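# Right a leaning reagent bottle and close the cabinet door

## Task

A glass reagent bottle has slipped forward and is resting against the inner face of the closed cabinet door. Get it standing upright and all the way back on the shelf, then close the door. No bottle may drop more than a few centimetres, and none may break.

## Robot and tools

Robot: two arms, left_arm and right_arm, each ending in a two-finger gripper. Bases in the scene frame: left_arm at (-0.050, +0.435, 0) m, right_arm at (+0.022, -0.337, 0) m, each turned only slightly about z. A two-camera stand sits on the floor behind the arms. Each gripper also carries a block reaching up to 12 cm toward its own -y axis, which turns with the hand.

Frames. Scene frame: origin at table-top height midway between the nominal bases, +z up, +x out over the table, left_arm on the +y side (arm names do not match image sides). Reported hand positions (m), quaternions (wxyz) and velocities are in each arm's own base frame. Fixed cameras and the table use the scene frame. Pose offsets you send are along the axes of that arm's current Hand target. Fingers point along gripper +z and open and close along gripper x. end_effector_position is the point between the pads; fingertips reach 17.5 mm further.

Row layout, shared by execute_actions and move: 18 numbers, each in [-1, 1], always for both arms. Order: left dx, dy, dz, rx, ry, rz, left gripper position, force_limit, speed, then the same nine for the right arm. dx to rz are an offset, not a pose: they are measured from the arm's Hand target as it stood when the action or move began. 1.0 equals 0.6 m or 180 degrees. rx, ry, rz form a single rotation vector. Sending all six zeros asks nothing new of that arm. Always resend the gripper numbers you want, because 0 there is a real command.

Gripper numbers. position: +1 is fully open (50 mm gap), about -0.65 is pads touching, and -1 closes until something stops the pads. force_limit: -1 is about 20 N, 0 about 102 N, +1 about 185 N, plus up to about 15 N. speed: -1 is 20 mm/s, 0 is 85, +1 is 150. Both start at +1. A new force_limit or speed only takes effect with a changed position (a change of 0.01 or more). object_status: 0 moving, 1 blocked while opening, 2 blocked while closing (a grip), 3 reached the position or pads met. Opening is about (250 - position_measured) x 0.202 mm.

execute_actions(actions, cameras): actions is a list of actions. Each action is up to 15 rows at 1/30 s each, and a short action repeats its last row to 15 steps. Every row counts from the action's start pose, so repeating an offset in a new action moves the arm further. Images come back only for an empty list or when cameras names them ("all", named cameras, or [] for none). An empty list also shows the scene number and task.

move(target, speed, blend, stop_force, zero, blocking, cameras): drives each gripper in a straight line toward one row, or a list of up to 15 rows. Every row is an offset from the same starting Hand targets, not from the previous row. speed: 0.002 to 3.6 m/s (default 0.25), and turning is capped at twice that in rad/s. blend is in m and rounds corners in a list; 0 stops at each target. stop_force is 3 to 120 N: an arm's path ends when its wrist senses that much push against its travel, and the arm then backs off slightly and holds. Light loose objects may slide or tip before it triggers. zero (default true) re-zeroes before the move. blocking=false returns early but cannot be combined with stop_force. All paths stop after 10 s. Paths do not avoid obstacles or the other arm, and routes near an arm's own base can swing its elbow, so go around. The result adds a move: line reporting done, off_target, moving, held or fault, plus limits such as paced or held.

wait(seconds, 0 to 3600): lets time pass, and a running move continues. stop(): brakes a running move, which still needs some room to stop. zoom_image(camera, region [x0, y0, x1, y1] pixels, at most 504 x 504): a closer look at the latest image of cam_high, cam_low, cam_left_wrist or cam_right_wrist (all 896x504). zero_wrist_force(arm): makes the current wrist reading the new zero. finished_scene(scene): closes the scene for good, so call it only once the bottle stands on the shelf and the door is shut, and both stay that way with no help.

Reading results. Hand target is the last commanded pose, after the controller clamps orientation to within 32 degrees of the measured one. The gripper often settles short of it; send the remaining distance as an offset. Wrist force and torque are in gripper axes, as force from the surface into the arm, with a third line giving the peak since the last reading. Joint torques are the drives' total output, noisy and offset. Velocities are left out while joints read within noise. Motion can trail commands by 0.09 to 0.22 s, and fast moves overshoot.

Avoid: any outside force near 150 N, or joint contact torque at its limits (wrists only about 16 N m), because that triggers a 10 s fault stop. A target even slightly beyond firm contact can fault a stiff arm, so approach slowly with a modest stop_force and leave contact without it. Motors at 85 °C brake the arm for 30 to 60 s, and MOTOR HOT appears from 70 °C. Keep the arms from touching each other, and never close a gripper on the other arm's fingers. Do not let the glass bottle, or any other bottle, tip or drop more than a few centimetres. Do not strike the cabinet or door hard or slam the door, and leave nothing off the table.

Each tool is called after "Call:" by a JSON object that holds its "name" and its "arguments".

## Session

Call:
{"name": "execute_actions", "arguments": {"actions": []}}

Call:
{"name": "zoom_image", "arguments": {"camera": "cam_high", "region": [160, 100, 500, 420]}}

Scene clock: 0.00 s.
left_arm: end_effector_position=(+0.2346, -0.0445, +0.1919) position_measured=3 object_status=3 end_effector_quat_wxyz=(-0.057, -0.011, +0.991, -0.117) | right_arm: end_effector_position=(+0.1043, +0.6049, +0.3400) position_measured=3 object_status=3 end_effector_quat_wxyz=(+0.102, +0.452, +0.806, +0.368)
Joint positions: left_arm=[-0.47 -2.23 2.376 -1.724 -1.831 -2.064] | right_arm=[5.048 -1.54 -1.868 -0.893 0.884 1.208]
Joint velocities: within noise
Joint torques (N m): no reading
Motor temperatures (°C): left_arm=[41 31 39 40 45 37] | right_arm=[39 40 37 38 48 40]
Wrist force (N): no reading
Wrist torque (N m): no reading
Wrist force, peak (N): no reading
Hand target: left_arm +0.2346, -0.0445, +0.1919; -0.057, -0.011, +0.991, -0.117 | right_arm +0.1043, +0.6049, +0.3400; +0.102, +0.452, +0.806, +0.368
Tool commands: left_gripper/position=+1.0 left_gripper/force_limit=+1.0 left_gripper/speed=+1.0 right_gripper/position=+1.0 right_gripper/force_limit=+1.0 right_gripper/speed=+1.0
camera_calibration:
cam_left_wrist: T_world_to_cam=[[-0.98728, -0.03471, 0.15516, 0.19819], [-0.01415, 0.99118, 0.13174, 0.03965], [-0.15836, 0.12787, -0.97907, 0.36224]] pos_world=[0.2536, -0.07874, 0.31869]
cam_right_wrist: T_world_to_cam=[[-0.61684, 0.77102, 0.1582, -0.45886], [0.43259, 0.16419, 0.88651, -0.42187], [0.65755, 0.61528, -0.43482, -0.1599]] pos_world=[0.00459, 0.52144, 0.37706]

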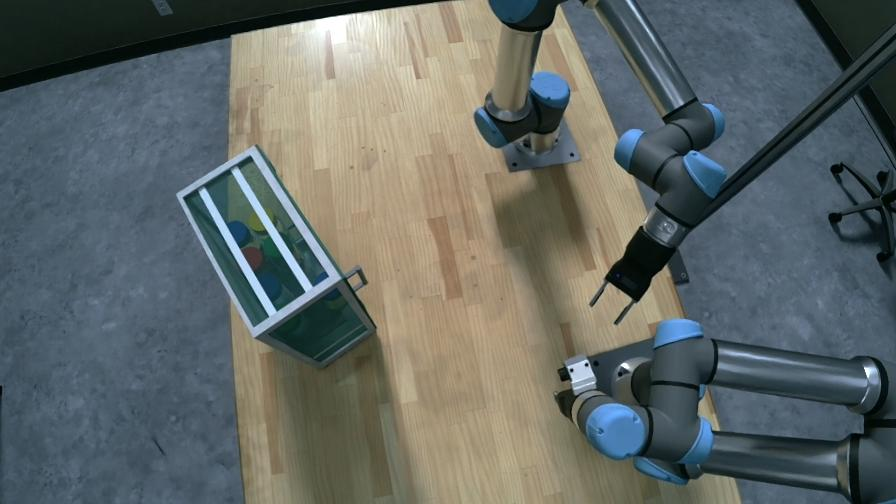

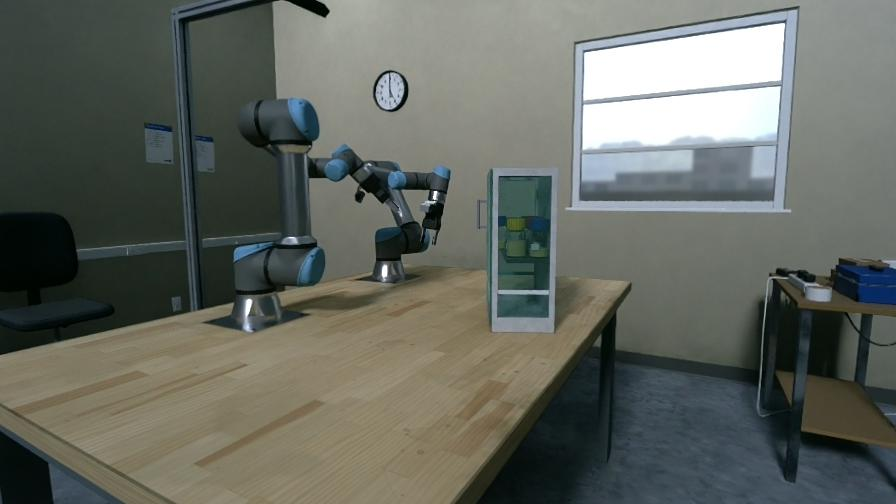

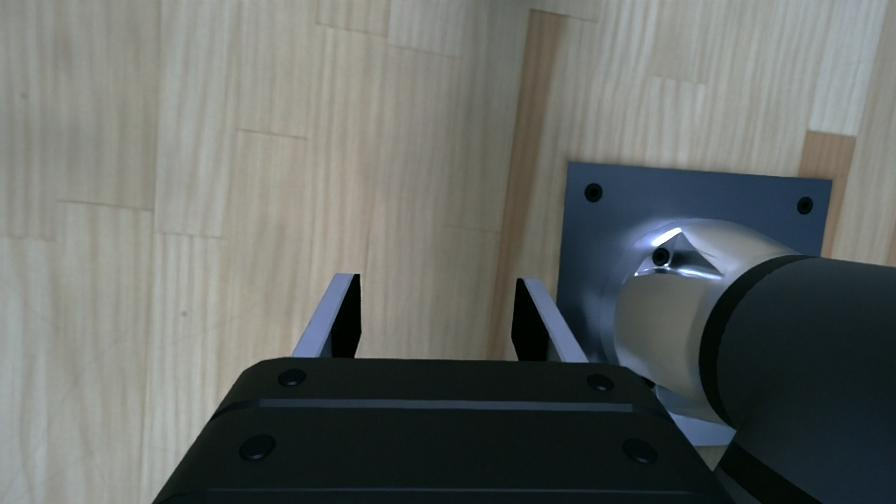

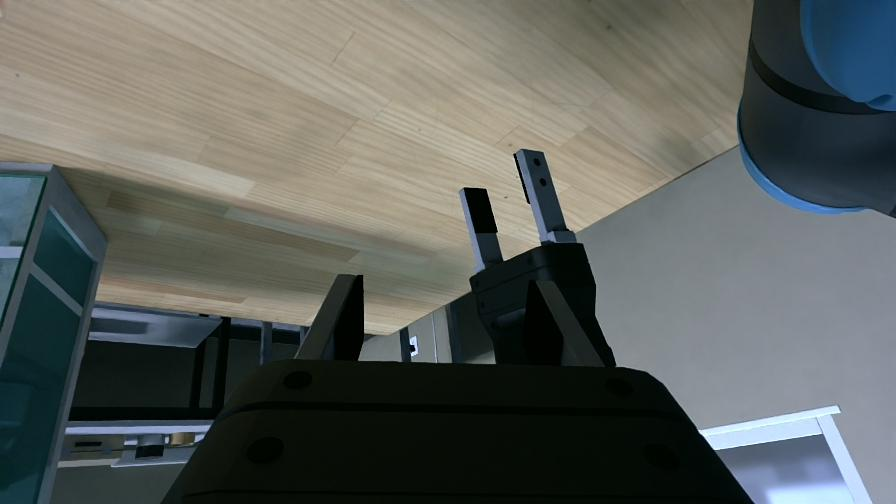

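Scaled by 1.482 from the camera's image (finer frame: 1280x720).

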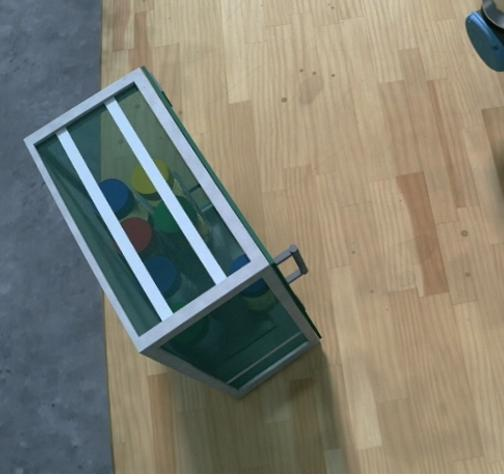

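Call:
{"name": "move", "arguments": {"target": [[0,0,0,0,0,0,-0.7,-1,0,-0.3,0.03,-0.008,0,0,0,1,0,0],[-0.5,-0.3793,-0.138,0.4248,-0.1566,-0.0738,-0.7,-1,0,-0.8222,0.0818,-0.022,-0.1142,0.3842,0.8872,1,0,0]], "speed": [0.25,0.5], "blend": [0.02,0], "cameras": ["all"]}}

Scene clock: 34.77 s.
left_arm: end_effector_position=(+0.5498, -0.2439, +0.2897) position_measured=251 object_status=3 end_effector_quat_wxyz=(+0.175, -0.175, +0.685, -0.685) | right_arm: end_effector_position=(+0.4113, +0.2174, +0.3004) position_measured=3 object_status=3 end_effector_quat_wxyz=(+0.595, -0.596, +0.381, -0.381) end_effector_velocity=(+0.000, +0.000, -0.001) end_effector_angular_velocity=(+0.002, +0.003, -0.001)
Joint positions: left_arm=[-0.357 -1.051 2.106 -4.197 -2.285 -3.141] | right_arm=[4.394 -1.729 -2.748 1.334 0.752 3.142]
Joint velocities: left_arm=[within noise] | right_arm=[0.001 -0.001 -0.002 0 -0.001 0.005]
Joint torques (N m): left_arm=[1.36 -45.99 -9.73 -2.78 0.1 -0.31] | right_arm=[5.36 4.11 -1.06 2.1 -0.76 1.15]
Wrist force (N): left_arm=[0.2 -0.7 -0.8] | right_arm=[-0.5 -2.5 3.4]
Wrist torque (N m): left_arm=[-0.31 -0.04 -0.09] | right_arm=[-0.64 0.09 -0.25]
Wrist force, peak (N): left_arm=[-0.7 -2.3 -2.6] | right_arm=[-5.9 3.3 1.9]
Hand target: left_arm +0.5498, -0.2439, +0.2898; +0.175, -0.175, +0.685, -0.685 | right_arm +0.4113, +0.2175, +0.3003; +0.595, -0.596, +0.381, -0.381
Off the commanded pose: left_arm 0.000 m, 0 deg | right_arm 0.000 m, 0 deg.
move: done; blend cut to 0 m at target 1
cam_left_wrist: T_world_to_cam=[[-0.89277, -0.44921, 0.03408, 0.36929], [-0.18845, 0.30366, -0.93396, 0.46574], [0.40919, -0.84024, -0.35575, -0.19531]] pos_world=[0.49738, -0.13964, 0.35291]
cam_right_wrist: T_world_to_cam=[[0.38934, -0.91984, 0.04795, 0.0224], [-0.287, -0.17061, -0.94261, 0.46218], [0.87524, 0.35324, -0.33042, -0.20459]] pos_world=[0.30299, 0.17172, 0.36699]

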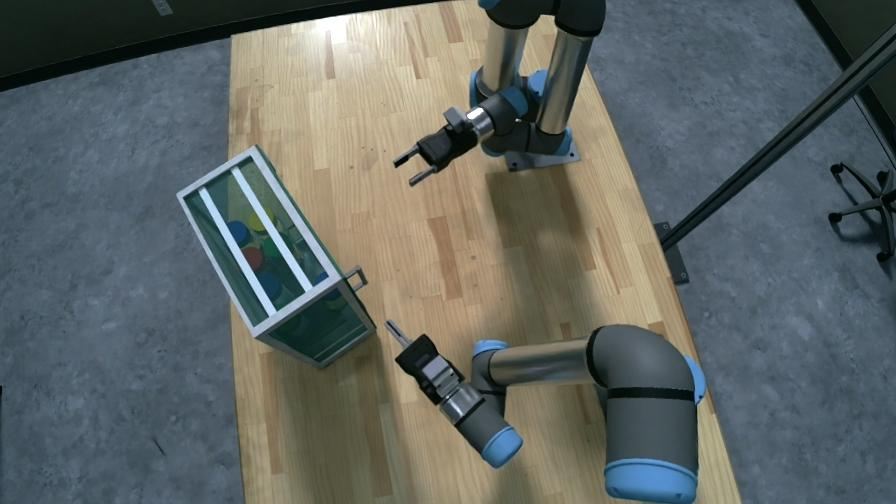

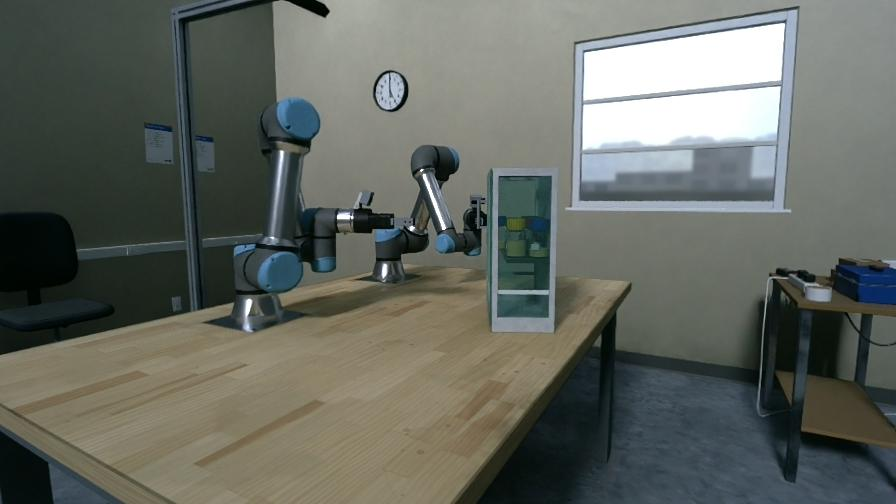

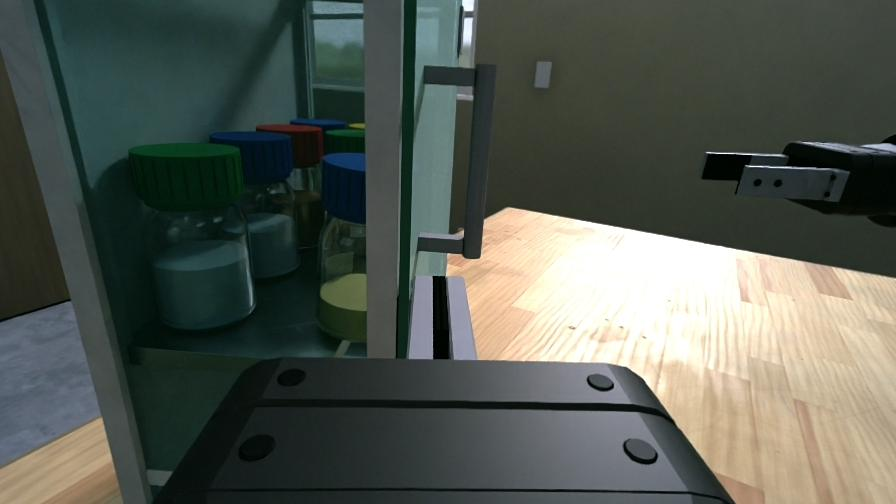

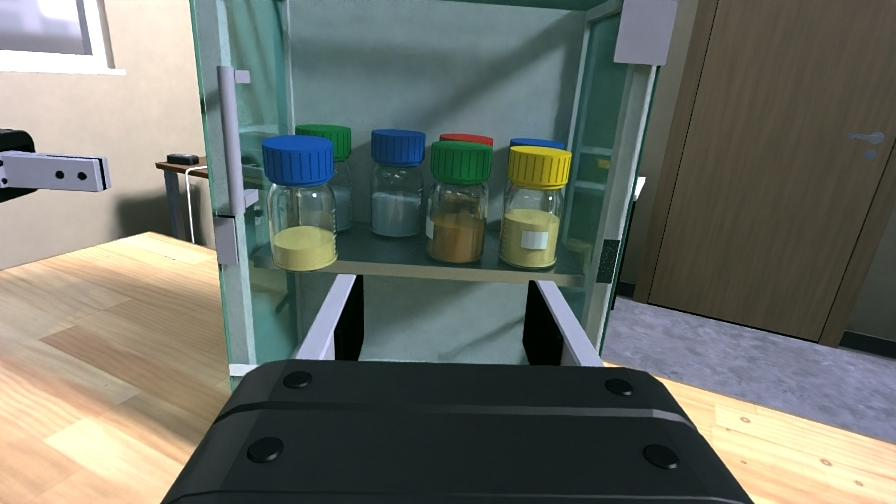

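Call:
{"name": "move", "arguments": {"target": [0,0,0,0,0,0,-0.7,-1,0,-0.2335,-0.065,0.244,0,0,0,1,0,0], "speed": 0.25, "cameras": ["cam_left_wrist","cam_right_wrist"]}}

Scene clock: 44.90 s.
left_arm: end_effector_position=(+0.5498, -0.2439, +0.2898) position_measured=251 object_status=3 end_effector_quat_wxyz=(+0.175, -0.175, +0.685, -0.685) | right_arm: end_effector_position=(+0.4854, +0.4060, +0.3390) position_measured=3 object_status=3 end_effector_quat_wxyz=(+0.595, -0.596, +0.381, -0.381)
Joint positions: left_arm=[-0.357 -1.051 2.106 -4.197 -2.285 -3.141] | right_arm=[4.363 -1.913 -2.197 0.968 0.783 3.142]
Joint torques (N m): left_arm=[5.26 -50.67 -18.44 -2.1 0.98 0.15] | right_arm=[5.28 33.9 22.13 0.07 -0.66 0.54]
Wrist force (N): left_arm=[0.3 -0.4 -0.9] | right_arm=[-0.2 -2.4 3.2]
Wrist torque (N m): left_arm=[-0.26 -0.05 -0.09] | right_arm=[-0.61 0.06 -0.24]
Wrist force, peak (N): left_arm=[0.3 -0.8 -1.5] | right_arm=[-2.6 -3.1 5.5]
Hand target: left_arm +0.5498, -0.2439, +0.2898; +0.175, -0.175, +0.685, -0.685 | right_arm +0.4854, +0.4061, +0.3391; +0.595, -0.596, +0.381, -0.381
Off the commanded pose: left_arm 0.000 m, 0 deg | right_arm 0.000 m, 0 deg.
move: done
cam_left_wrist: T_world_to_cam=[[-0.89272, -0.44933, 0.03394, 0.3693], [-0.18827, 0.30351, -0.93404, 0.46575], [0.40939, -0.84023, -0.35555, -0.19545]] pos_world=[0.49738, -0.13964, 0.35301]
cam_right_wrist: T_world_to_cam=[[0.38925, -0.91989, 0.0479, 0.16524], [-0.28713, -0.17058, -0.94258, 0.55213], [0.87524, 0.35314, -0.33052, -0.3232]] pos_world=[0.37709, 0.36032, 0.40569]

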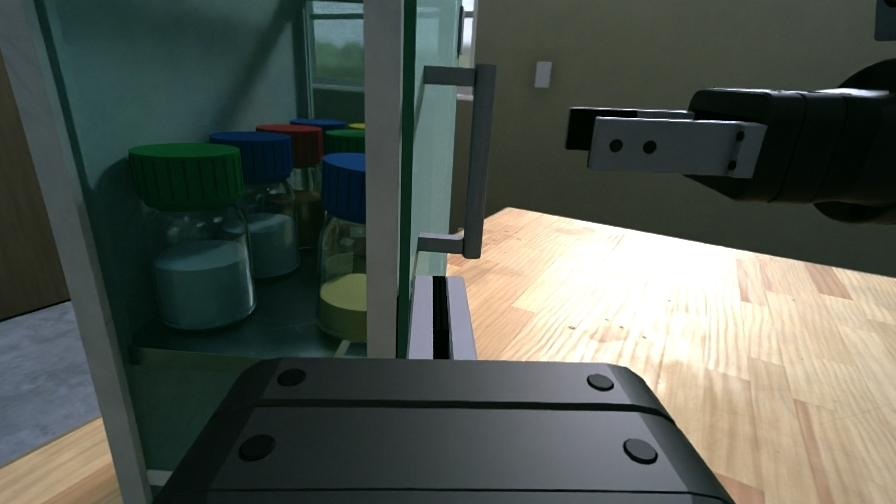

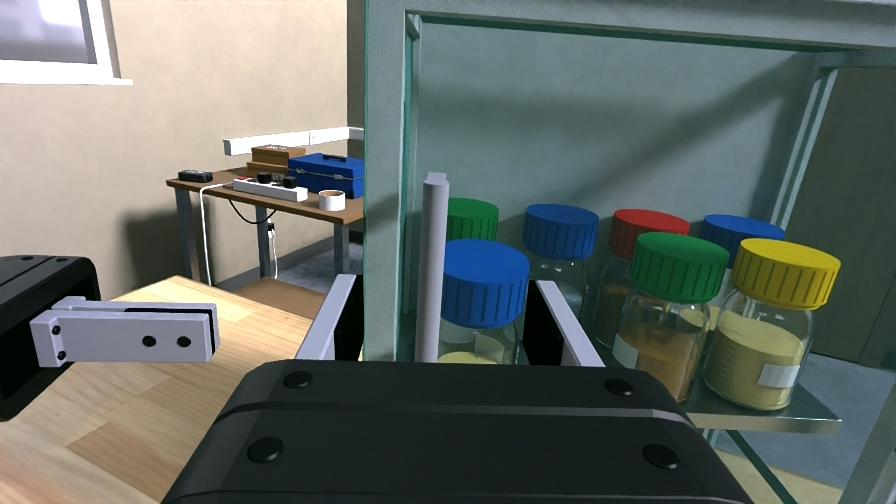

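Call:
{"name": "move", "arguments": {"target": [0,0,0,0,0,0,-0.7,-1,0,-0.005,0,0.12,0,0,0,1,-0.6,-0.5], "speed": 0.12, "stop_force": 12, "cameras": ["cam_left_wrist","cam_right_wrist"]}}

Scene clock: 52.43 s.
left_arm: end_effector_position=(+0.5498, -0.2439, +0.2898) position_measured=251 object_status=3 end_effector_quat_wxyz=(+0.175, -0.175, +0.685, -0.685) | right_arm: end_effector_position=(+0.5495, +0.4391, +0.3390) position_measured=3 object_status=3 end_effector_quat_wxyz=(+0.595, -0.596, +0.381, -0.381)
Joint positions: left_arm=[-0.357 -1.051 2.106 -4.197 -2.285 -3.141] | right_arm=[4.248 -2.03 -1.999 0.886 0.897 3.142]
Joint torques (N m): left_arm=[5.94 -51.42 -16.14 -0.17 0.35 0.48] | right_arm=[-3.98 50.13 20.79 0.28 0.77 -0.68]
Wrist force (N): left_arm=[0.3 -0.8 -1.0] | right_arm=[-0.2 -2.3 3.3]
Wrist torque (N m): left_arm=[-0.33 -0.05 -0.10] | right_arm=[-0.60 0.07 -0.26]
Wrist force, peak (N): left_arm=[0.4 -1.0 -1.5] | right_arm=[-0.5 -2.3 4.9]
Hand target: left_arm +0.5498, -0.2439, +0.2898; +0.175, -0.175, +0.685, -0.685 | right_arm +0.5495, +0.4391, +0.3390; +0.595, -0.596, +0.381, -0.381
Off the commanded pose: left_arm 0.000 m, 0 deg | right_arm 0.000 m, 0 deg.
move: done
cam_left_wrist: T_world_to_cam=[[-0.89272, -0.44933, 0.03394, 0.3693], [-0.18827, 0.30351, -0.93404, 0.46575], [0.40939, -0.84023, -0.35555, -0.19545]] pos_world=[0.49738, -0.13964, 0.35301]
cam_right_wrist: T_world_to_cam=[[0.38935, -0.91984, 0.04796, 0.17056], [-0.28708, -0.17066, -0.94258, 0.57617], [0.87521, 0.35323, -0.33051, -0.39098]] pos_world=[0.44119, 0.39332, 0.40569]

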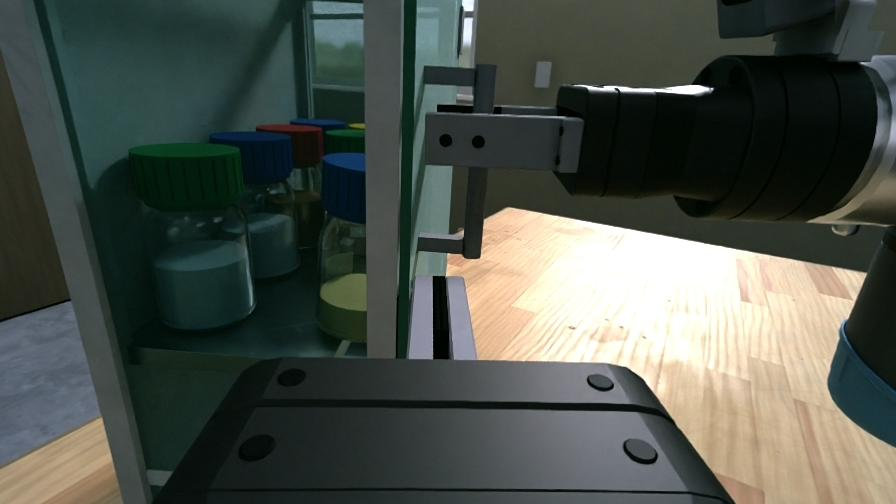

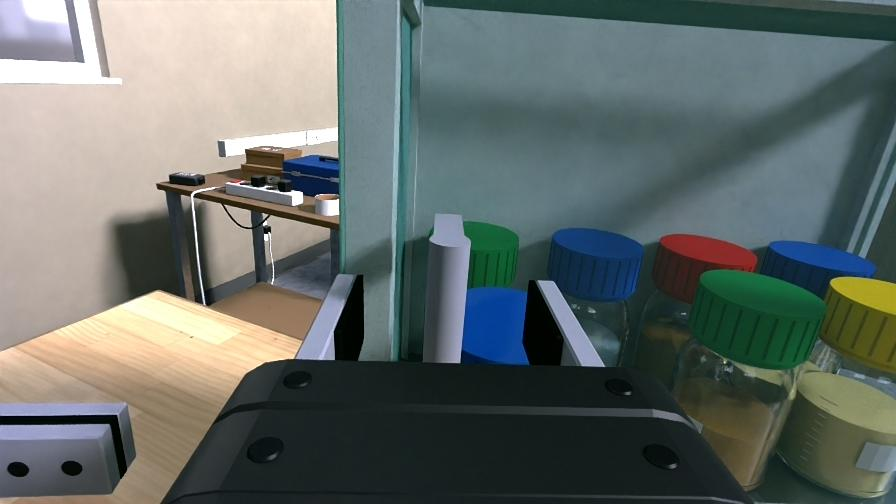

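Call:
{"name": "move", "arguments": {"target": [[0,0,0,0,0,0,-0.7,-1,0,-0.0042,0,0,0,0,0,1,-0.6,-0.5],[0,0,0,0,0,0,-0.7,-1,0,-0.0042,0,0,0,0,0,-1,-0.6,-0.5],[0,0,0,0,0,0,-0.7,-1,0,0.0019,0,-0.0453,0,-0.0306,0,-1,-0.6,-0.5]], "speed": [0.1,0.1,0.03], "cameras": ["cam_left_wrist","cam_right_wrist"]}}

Call:
{"name": "zoom_image", "arguments": {"camera": "cam_left_wrist", "region": [250, 50, 550, 380]}}

Scene clock: 61.63 s.
left_arm: end_effector_position=(+0.5498, -0.2439, +0.2898) position_measured=251 object_status=3 end_effector_quat_wxyz=(+0.175, -0.175, +0.685, -0.685) | right_arm: end_effector_position=(+0.5253, +0.4265, +0.3392) position_measured=204 object_status=2 end_effector_quat_wxyz=(+0.613, -0.614, +0.352, -0.352) end_effector_velocity=(+0.001, -0.001, +0.002) end_effector_angular_velocity=(+0.004, -0.002, -0.006)
Joint positions: left_arm=[-0.357 -1.051 2.106 -4.197 -2.285 -3.141] | right_arm=[4.238 -1.972 -2.099 0.928 1.004 3.142]
Joint velocities: left_arm=[within noise] | right_arm=[0 0 0.004 0.001 -0.006 -0.001]
Joint torques (N m): left_arm=[5.4 -49.67 -15.24 -0.02 -0.85 1.13] | right_arm=[1.86 18.98 25.8 0.44 -0.76 0.06]
Wrist force (N): left_arm=[0.0 -1.1 -1.2] | right_arm=[1.8 0.8 3.5]
Wrist torque (N m): left_arm=[-0.38 -0.01 -0.09] | right_arm=[-0.52 0.03 0.12]
Wrist force, peak (N): left_arm=[0.1 -0.5 -1.8] | right_arm=[-2.0 -6.9 11.8]
Hand target: left_arm +0.5498, -0.2439, +0.2898; +0.175, -0.175, +0.685, -0.685 | right_arm +0.5253, +0.4266, +0.3390; +0.613, -0.614, +0.352, -0.352
Off the commanded pose: left_arm 0.000 m, 0 deg | right_arm 0.000 m, 0 deg.
move: done
cam_left_wrist: T_world_to_cam=[[-0.89272, -0.44933, 0.03394, 0.3693], [-0.18827, 0.30351, -0.93404, 0.46575], [0.40939, -0.84023, -0.35555, -0.19545]] pos_world=[0.49738, -0.13964, 0.35301]
cam_right_wrist: T_world_to_cam=[[0.47592, -0.87819, 0.04771, 0.10525], [-0.2693, -0.19715, -0.94266, 0.56923], [0.83724, 0.43579, -0.33032, -0.3805]] pos_world=[0.42177, 0.37047, 0.40588]

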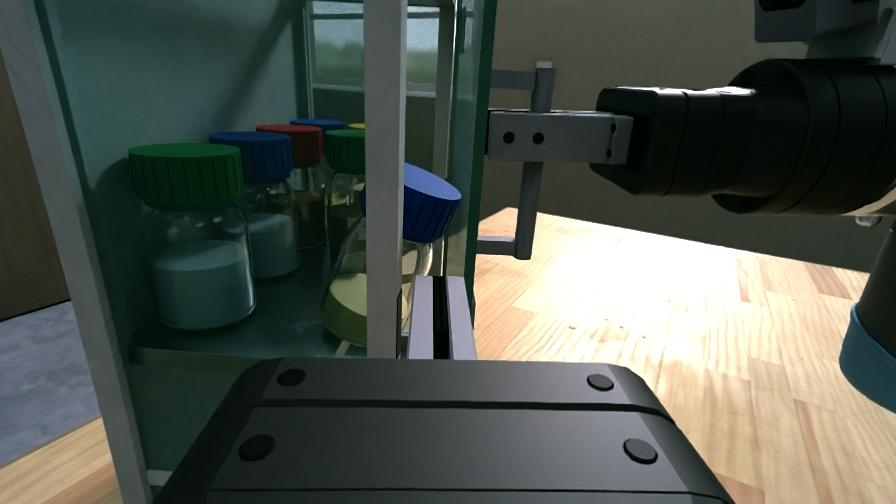

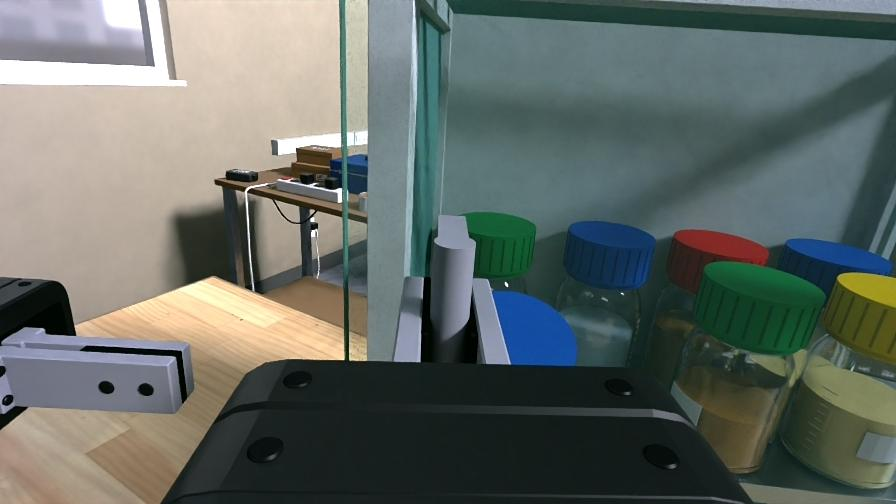

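Scaled by 1.527 from the camera's image (finer frame: 1280x720).

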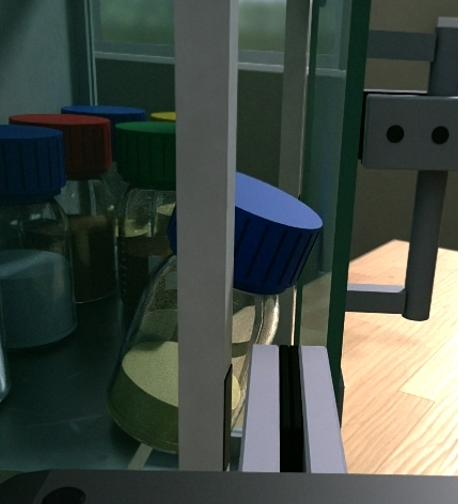

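Call:
{"name": "move", "arguments": {"target": [[-0.003,0.0407,0.06,0,0,0,-0.7,-1,0,0,0,0,0,0,0,-1,-0.6,-0.5],[-0.003,0.0407,0.208,0,0,0,-0.7,-1,0,0,0,0,0,0,0,-1,-0.6,-0.5]], "speed": [0.08,0.04], "stop_force": 10, "cameras": ["cam_left_wrist","cam_right_wrist"]}}

Scene clock: 72.33 s.
left_arm: end_effector_position=(+0.6112, -0.3526, +0.2654) position_measured=251 object_status=3 end_effector_quat_wxyz=(+0.175, -0.175, +0.685, -0.685) | right_arm: end_effector_position=(+0.5253, +0.4266, +0.3390) position_measured=204 object_status=2 end_effector_quat_wxyz=(+0.613, -0.614, +0.352, -0.352)
Joint positions: left_arm=[-0.52 -0.889 1.873 -4.126 -2.122 -3.141] | right_arm=[4.238 -1.972 -2.098 0.928 1.004 3.142]
Joint torques (N m): left_arm=[4.89 -60.47 -2.55 -4.56 -1.52 0.7] | right_arm=[4.62 17.98 23.79 0.45 -0.64 -1.52]
Wrist force (N): left_arm=[0.9 -0.8 -1.2] | right_arm=[1.9 0.0 3.6]
Wrist torque (N m): left_arm=[-0.30 -0.02 -0.08] | right_arm=[-0.55 0.01 0.12]
Wrist force, peak (N): left_arm=[-0.5 -0.9 -3.9] | right_arm=[1.8 0.0 3.8]
Hand target: left_arm +0.6112, -0.3526, +0.2654; +0.175, -0.175, +0.685, -0.685 | right_arm +0.5253, +0.4266, +0.3390; +0.613, -0.614, +0.352, -0.352
Off the commanded pose: left_arm 0.000 m, 0 deg | right_arm 0.000 m, 0 deg.
move: done
cam_left_wrist: T_world_to_cam=[[-0.89272, -0.44933, 0.03394, 0.37601], [-0.18827, 0.30351, -0.93404, 0.48749], [0.40939, -0.84023, -0.35555, -0.32055]] pos_world=[0.55868, -0.24834, 0.32861]
cam_right_wrist: T_world_to_cam=[[0.47581, -0.87825, 0.04784, 0.1054], [-0.26953, -0.19737, -0.94255, 0.56924], [0.83723, 0.43558, -0.33062, -0.38054]] pos_world=[0.42187, 0.37067, 0.40569]

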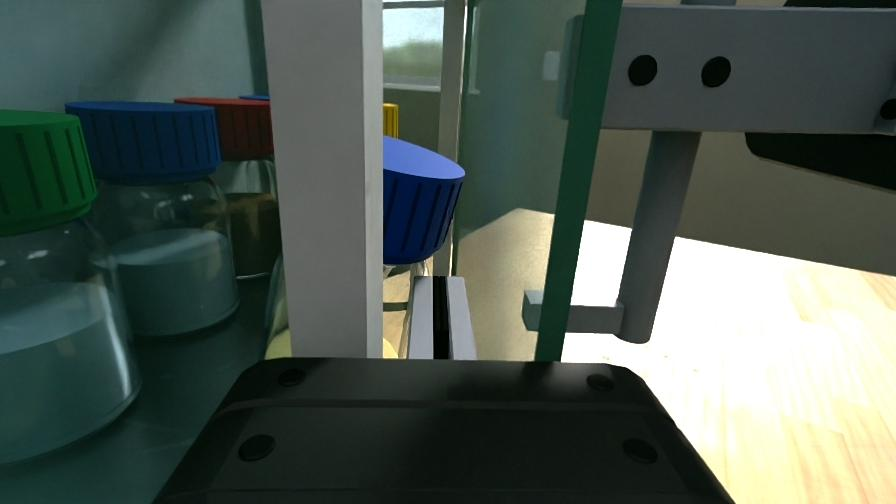

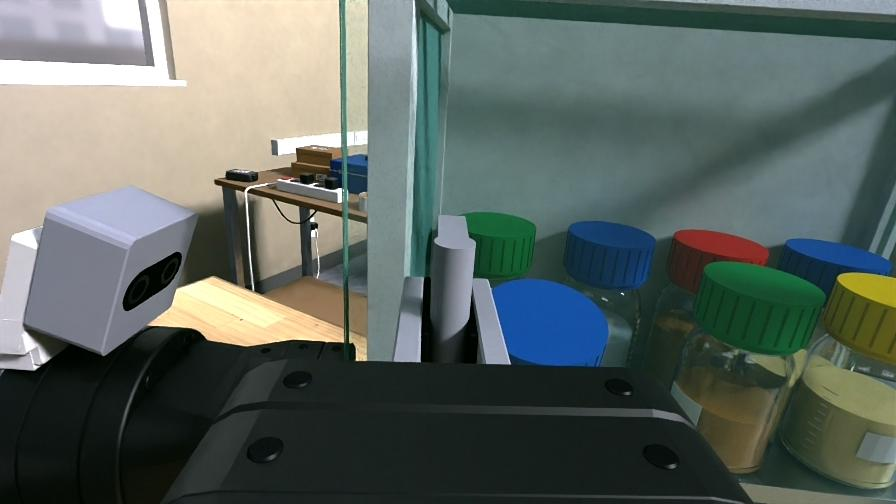

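Call:
{"name": "move", "arguments": {"target": [0,0,0,0,0,0,-0.7,-1,0,0.0143,0,-0.0818,0,-0.0556,0,-1,-0.6,-0.5], "speed": 0.04, "cameras": ["cam_left_wrist","cam_right_wrist"]}}

Scene clock: 78.90 s.
left_arm: end_effector_position=(+0.6112, -0.3526, +0.2654) position_measured=251 object_status=3 end_effector_quat_wxyz=(+0.175, -0.175, +0.685, -0.685) | right_arm: end_effector_position=(+0.4873, +0.3943, +0.3392) position_measured=204 object_status=2 end_effector_quat_wxyz=(+0.641, -0.642, +0.297, -0.297)
Joint positions: left_arm=[-0.52 -0.889 1.873 -4.126 -2.122 -3.141] | right_arm=[4.176 -1.876 -2.256 0.99 1.24 3.141]
Joint torques (N m): left_arm=[6 -60.49 -5.75 -4.49 -0.83 0.84] | right_arm=[5.85 16 24.94 1.49 -0.57 -1.52]
Wrist force (N): left_arm=[0.6 -0.5 -1.6] | right_arm=[1.7 4.8 3.5]
Wrist torque (N m): left_arm=[-0.27 0.02 -0.08] | right_arm=[-0.43 0.03 -0.01]
Wrist force, peak (N): left_arm=[0.9 -0.8 -2.0] | right_arm=[2.8 5.1 3.6]
Hand target: left_arm +0.6112, -0.3526, +0.2654; +0.175, -0.175, +0.685, -0.685 | right_arm +0.4873, +0.3944, +0.3391; +0.641, -0.642, +0.297, -0.297
Off the commanded pose: left_arm 0.000 m, 0 deg | right_arm 0.000 m, 0 deg.
move: done
cam_left_wrist: T_world_to_cam=[[-0.89272, -0.44933, 0.03394, 0.37601], [-0.18827, 0.30351, -0.93404, 0.48749], [0.40939, -0.84023, -0.35555, -0.32055]] pos_world=[0.55868, -0.24834, 0.32861]
cam_right_wrist: T_world_to_cam=[[0.62113, -0.78226, 0.04757, -0.01344], [-0.23116, -0.24087, -0.94263, 0.5513], [0.74884, 0.5745, -0.33043, -0.3463]] pos_world=[0.39511, 0.32123, 0.40588]

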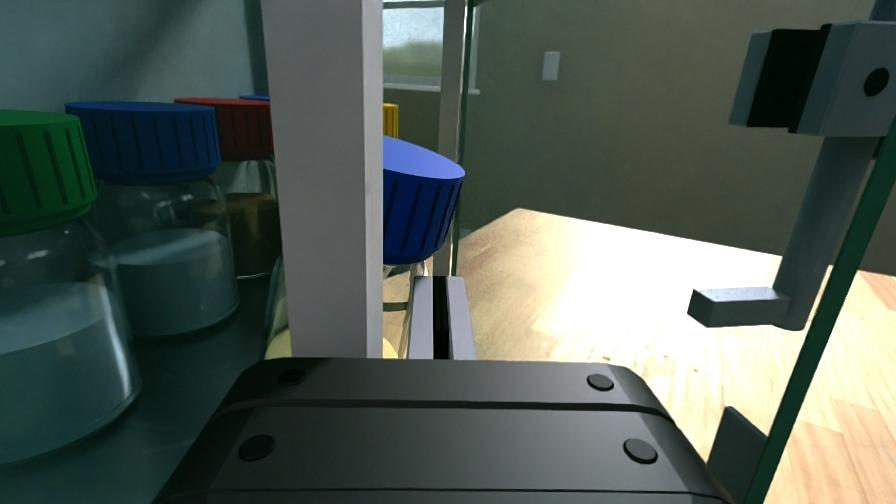

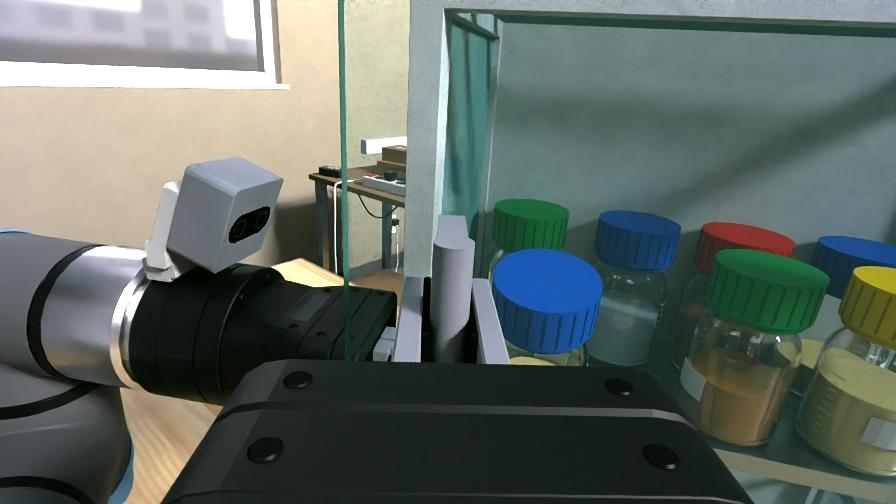

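Call:
{"name": "move", "arguments": {"target": [[0,0,0,0,0,0,-0.7,-1,0,0.0122,0,-0.0738,0,-0.05,0,-1,-0.6,-0.5],[0,0,0,0,0,0,-0.7,-1,0,0.0358,0,-0.1448,0,-0.1,0,-1,-0.6,-0.5],[0,0,0,0,0,0,-0.7,-1,0,0.0703,0,-0.2112,0,-0.15,0,-1,-0.6,-0.5],[0,0,0,0,0,0,-0.7,-1,0,0.1147,0,-0.2713,0,-0.2,0,-1,-0.6,-0.5],[0,0,0,0,0,0,-0.7,-1,0,0.168,0,-0.3238,0,-0.25,0,-1,-0.6,-0.5]], "speed": 0.12, "blend": [0.003,0.003,0.003,0.003,0], "cameras": ["cam_left_wrist","cam_right_wrist"]}}

Call:
{"name": "zoom_image", "arguments": {"camera": "cam_right_wrist", "region": [500, 130, 896, 480]}}

Scene clock: 90.23 s.
left_arm: end_effector_position=(+0.6112, -0.3526, +0.2654) position_measured=251 object_status=3 end_effector_quat_wxyz=(+0.175, -0.175, +0.685, -0.685) | right_arm: end_effector_position=(+0.4046, +0.1919, +0.3393) position_measured=204 object_status=2 end_effector_quat_wxyz=(+0.706, -0.707, +0.029, -0.029)
Joint positions: left_arm=[-0.52 -0.889 1.873 -4.126 -2.122 -3.141] | right_arm=[3.32 -1.913 -2.196 0.964 2.882 3.138]
Joint torques (N m): left_arm=[4.59 -61.15 -3.61 -4.25 -0.69 0.54] | right_arm=[-11.79 56.13 17.61 0.46 -4.97 -1.19]
Wrist force (N): left_arm=[1.1 -0.9 -1.6] | right_arm=[-30.8 45.4 1.3]
Wrist torque (N m): left_arm=[-0.31 -0.05 -0.09] | right_arm=[0.16 0.35 -0.77]
Wrist force, peak (N): left_arm=[1.3 -0.9 -1.9] | right_arm=[-34.8 55.3 0.7]
Hand target: left_arm +0.6112, -0.3526, +0.2654; +0.175, -0.175, +0.685, -0.685 | right_arm +0.4044, +0.1918, +0.3393; +0.706, -0.707, +0.029, -0.029
Off the commanded pose: left_arm 0.000 m, 0 deg | right_arm 0.000 m, 0 deg.
move: done
cam_left_wrist: T_world_to_cam=[[-0.89272, -0.44933, 0.03394, 0.37601], [-0.18827, 0.30351, -0.93404, 0.48749], [0.40939, -0.84023, -0.35555, -0.32055]] pos_world=[0.55868, -0.24834, 0.32861]
cam_right_wrist: T_world_to_cam=[[0.99237, -0.1141, 0.04682, -0.39849], [0.00606, -0.33406, -0.94253, 0.40535], [0.12318, 0.93562, -0.33082, 0.01593]] pos_world=[0.39103, 0.07504, 0.40598]

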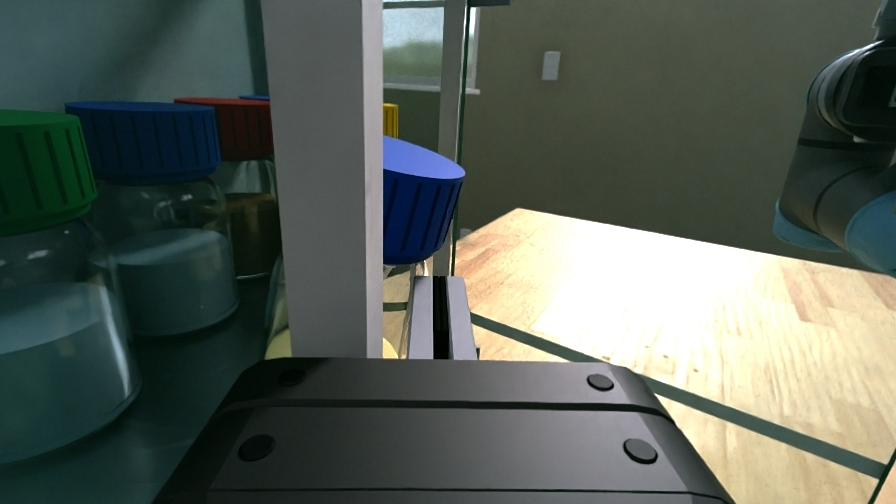

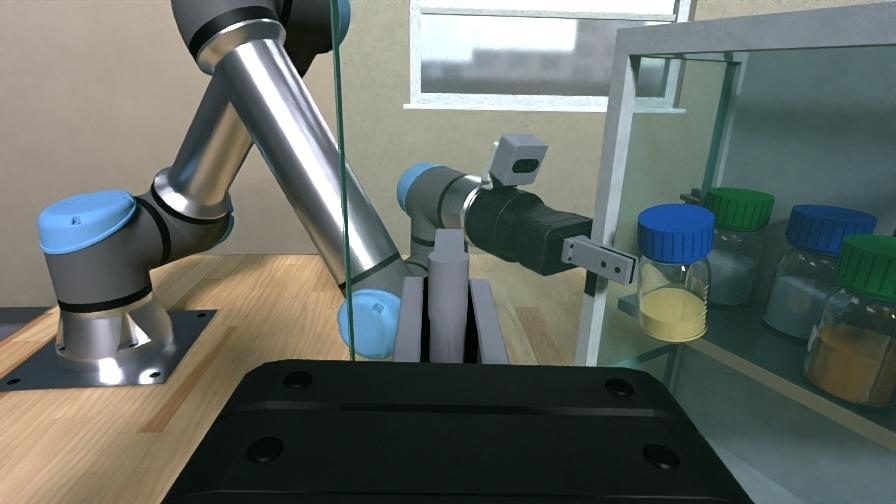

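Scaled by 1.273 from the camera's image (finer frame: 1280x720).

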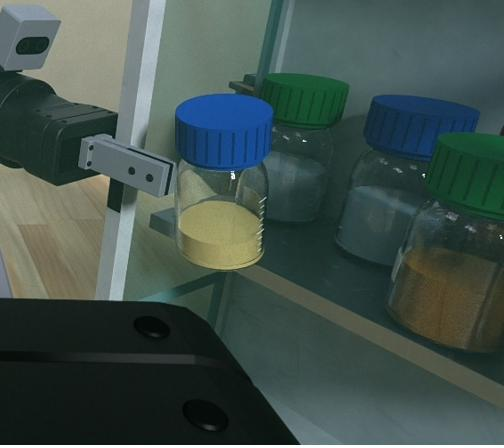

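Call:
{"name": "move", "arguments": {"target": [[0.0215,0,0.041,0,-0.235,0,-0.7,-1,0,-0.0035,0,0,0,0,0,-1,-0.6,-0.5],[0.017,0,0.0565,0,-0.4694,0,-0.7,-1,0,-0.0035,0,0,0,0,0,-1,-0.6,-0.5]], "speed": 0.12, "blend": [0.003,0], "cameras": ["cam_left_wrist","cam_right_wrist"]}}

Call:
{"name": "zoom_image", "arguments": {"camera": "cam_right_wrist", "region": [500, 130, 896, 480]}}

Scene clock: 108.10 s.
left_arm: end_effector_position=(+0.6184, -0.3873, +0.2652) position_measured=251 object_status=3 end_effector_quat_wxyz=(+0.590, -0.590, +0.390, -0.390) | right_arm: end_effector_position=(+0.4023, +0.1920, +0.3393) position_measured=204 object_status=2 end_effector_quat_wxyz=(+0.706, -0.707, +0.029, -0.029)
Joint positions: left_arm=[-1.127 -0.704 1.472 -3.922 -0.041 -3.128] | right_arm=[3.321 -1.909 -2.202 0.966 2.88 3.138]
Joint torques (N m): left_arm=[4.24 -68.79 -12.91 0.92 1.38 0.44] | right_arm=[0.41 47.4 28.5 2.28 0.44 1.2]
Wrist force (N): left_arm=[0.8 -0.9 -1.5] | right_arm=[1.3 39.9 4.0]
Wrist torque (N m): left_arm=[-0.29 -0.06 -0.11] | right_arm=[0.12 0.01 -0.86]
Wrist force, peak (N): left_arm=[-1.0 -0.7 -2.6] | right_arm=[-29.9 46.4 1.5]
Hand target: left_arm +0.6184, -0.3872, +0.2654; +0.590, -0.590, +0.390, -0.390 | right_arm +0.4023, +0.1920, +0.3393; +0.706, -0.707, +0.029, -0.029
Off the commanded pose: left_arm 0.000 m, 0 deg | right_arm 0.000 m, 0 deg.
move: done
cam_left_wrist: T_world_to_cam=[[0.36121, -0.93185, 0.03434, -0.59552], [-0.31966, -0.15833, -0.93421, 0.4016], [0.87598, 0.32647, -0.35507, -0.18959]] pos_world=[0.50957, -0.42945, 0.32831]
cam_right_wrist: T_world_to_cam=[[0.99239, -0.11385, 0.04693, -0.39638], [0.00624, -0.33408, -0.94252, 0.40542], [0.12299, 0.93564, -0.33083, 0.01622]] pos_world=[0.38883, 0.07514, 0.40608]

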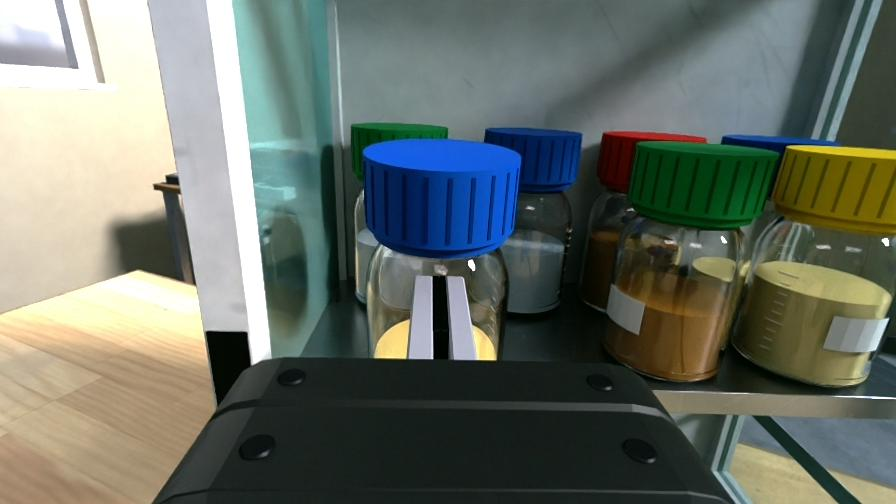

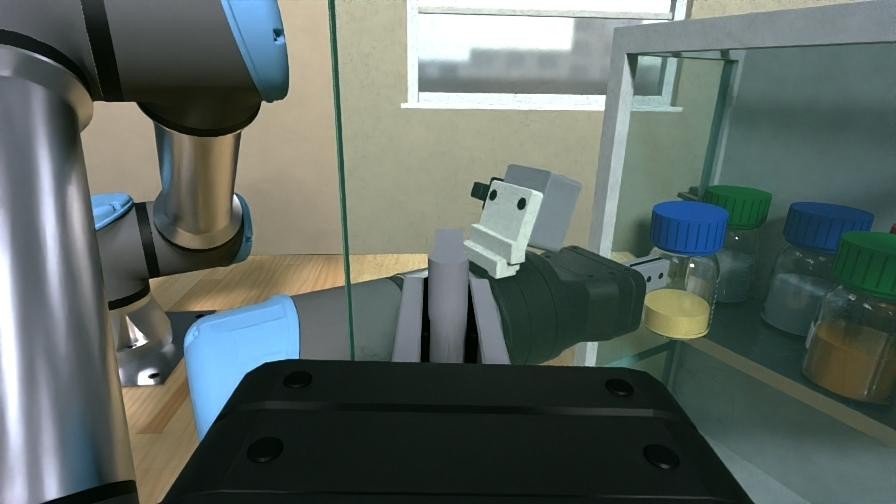

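Scaled by 1.273 from the camera's image (finer frame: 1280x720).

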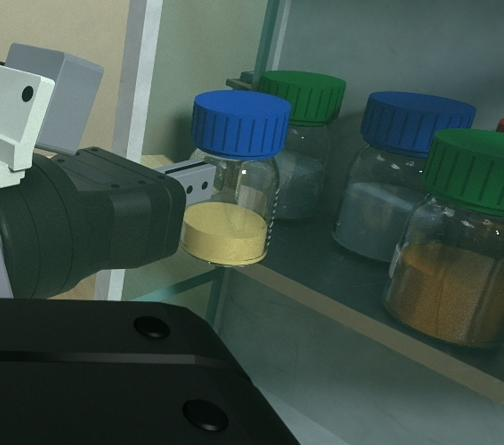

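Call:
{"name": "move", "arguments": {"target": [[0,0.02,0.0133,0,0,0,-0.7,-1,0,0,0,0,0,0,0,-1,-0.6,-0.5],[0,0.0467,0.0267,0,0,0,-0.7,-1,0,0,0,0,0,0,0,-1,-0.6,-0.5],[0,0.0467,0.04,0,0,0,-0.7,-1,0,0,0,0,0,0,0,-1,-0.6,-0.5]], "speed": 0.03, "blend": [0.003,0.003,0], "cameras": ["cam_left_wrist","cam_right_wrist"]}}

Call:
{"name": "zoom_image", "arguments": {"camera": "cam_right_wrist", "region": [500, 130, 896, 480]}}

Scene clock: 115.07 s.
left_arm: end_effector_position=(+0.6407, -0.3778, +0.2374) position_measured=251 object_status=3 end_effector_quat_wxyz=(+0.590, -0.590, +0.390, -0.390) end_effector_velocity=(-0.002, +0.000, -0.001) end_effector_angular_velocity=(+0.001, +0.001, +0.003) | right_arm: end_effector_position=(+0.4023, +0.1920, +0.3393) position_measured=204 object_status=2 end_effector_quat_wxyz=(+0.706, -0.707, +0.029, -0.029)
Joint positions: left_arm=[-1.087 -0.647 1.446 -3.95 -0.08 -3.132] | right_arm=[3.321 -1.909 -2.202 0.966 2.88 3.138]
Joint velocities: left_arm=[-0.003 0 0.002 0 0.006 -0.001] | right_arm=[within noise]
Joint torques (N m): left_arm=[-3.87 -43.49 -4.74 0 1.23 -0.66] | right_arm=[-5.01 31.2 28.68 0.95 0.93 1.16]
Wrist force (N): left_arm=[0.7 -0.7 -1.3] | right_arm=[1.2 39.9 4.1]
Wrist torque (N m): left_arm=[-0.31 -0.09 -0.12] | right_arm=[0.13 0.02 -0.86]
Wrist force, peak (N): left_arm=[0.4 -2.9 -1.9] | right_arm=[1.2 40.2 3.9]
Hand target: left_arm +0.6405, -0.3778, +0.2374; +0.590, -0.590, +0.390, -0.390 | right_arm +0.4023, +0.1920, +0.3393; +0.706, -0.707, +0.029, -0.029
Off the commanded pose: left_arm 0.000 m, 0 deg | right_arm 0.000 m, 0 deg.
move: done
cam_left_wrist: T_world_to_cam=[[0.36146, -0.93175, 0.03456, -0.59389], [-0.31928, -0.15851, -0.93431, 0.38398], [0.87602, 0.32668, -0.35478, -0.22203]] pos_world=[0.53177, -0.41995, 0.30051]
cam_right_wrist: T_world_to_cam=[[0.99239, -0.11385, 0.04693, -0.39638], [0.00624, -0.33408, -0.94252, 0.40542], [0.12299, 0.93564, -0.33083, 0.01622]] pos_world=[0.38883, 0.07514, 0.40608]

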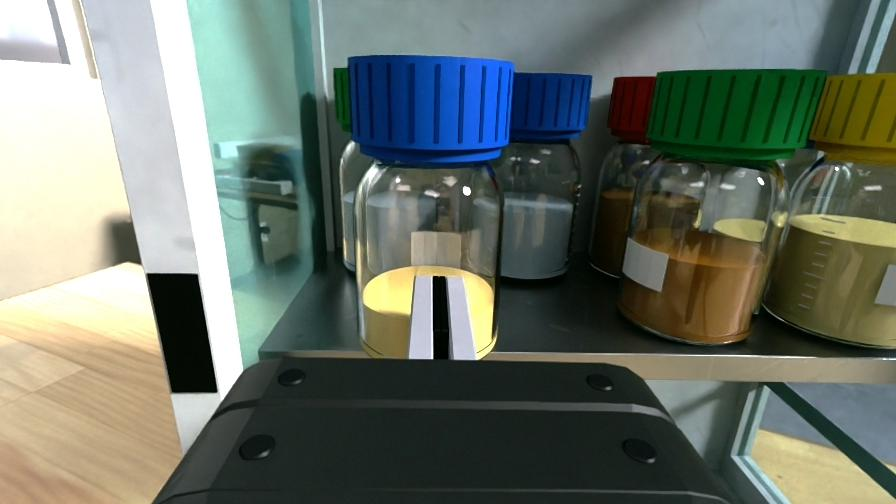

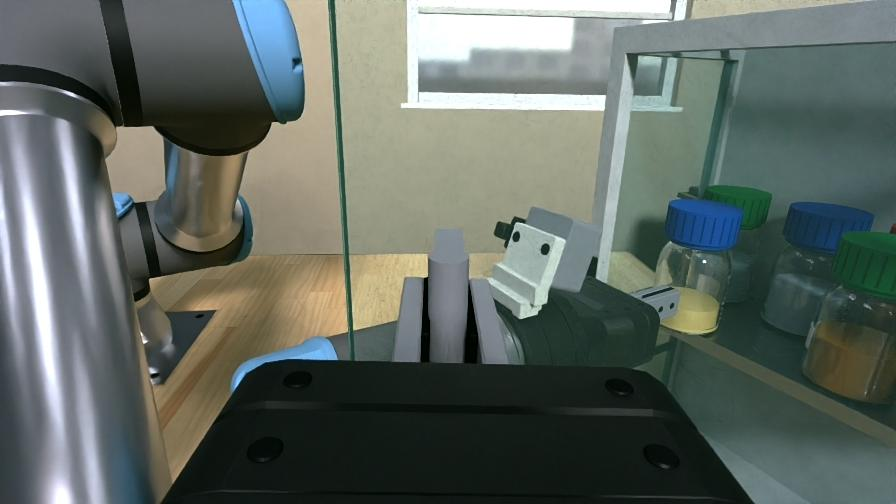

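Scaled by 1.273 from the camera's image (finer frame: 1280x720).

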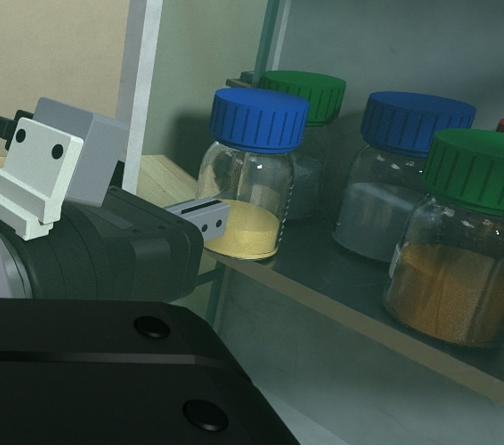

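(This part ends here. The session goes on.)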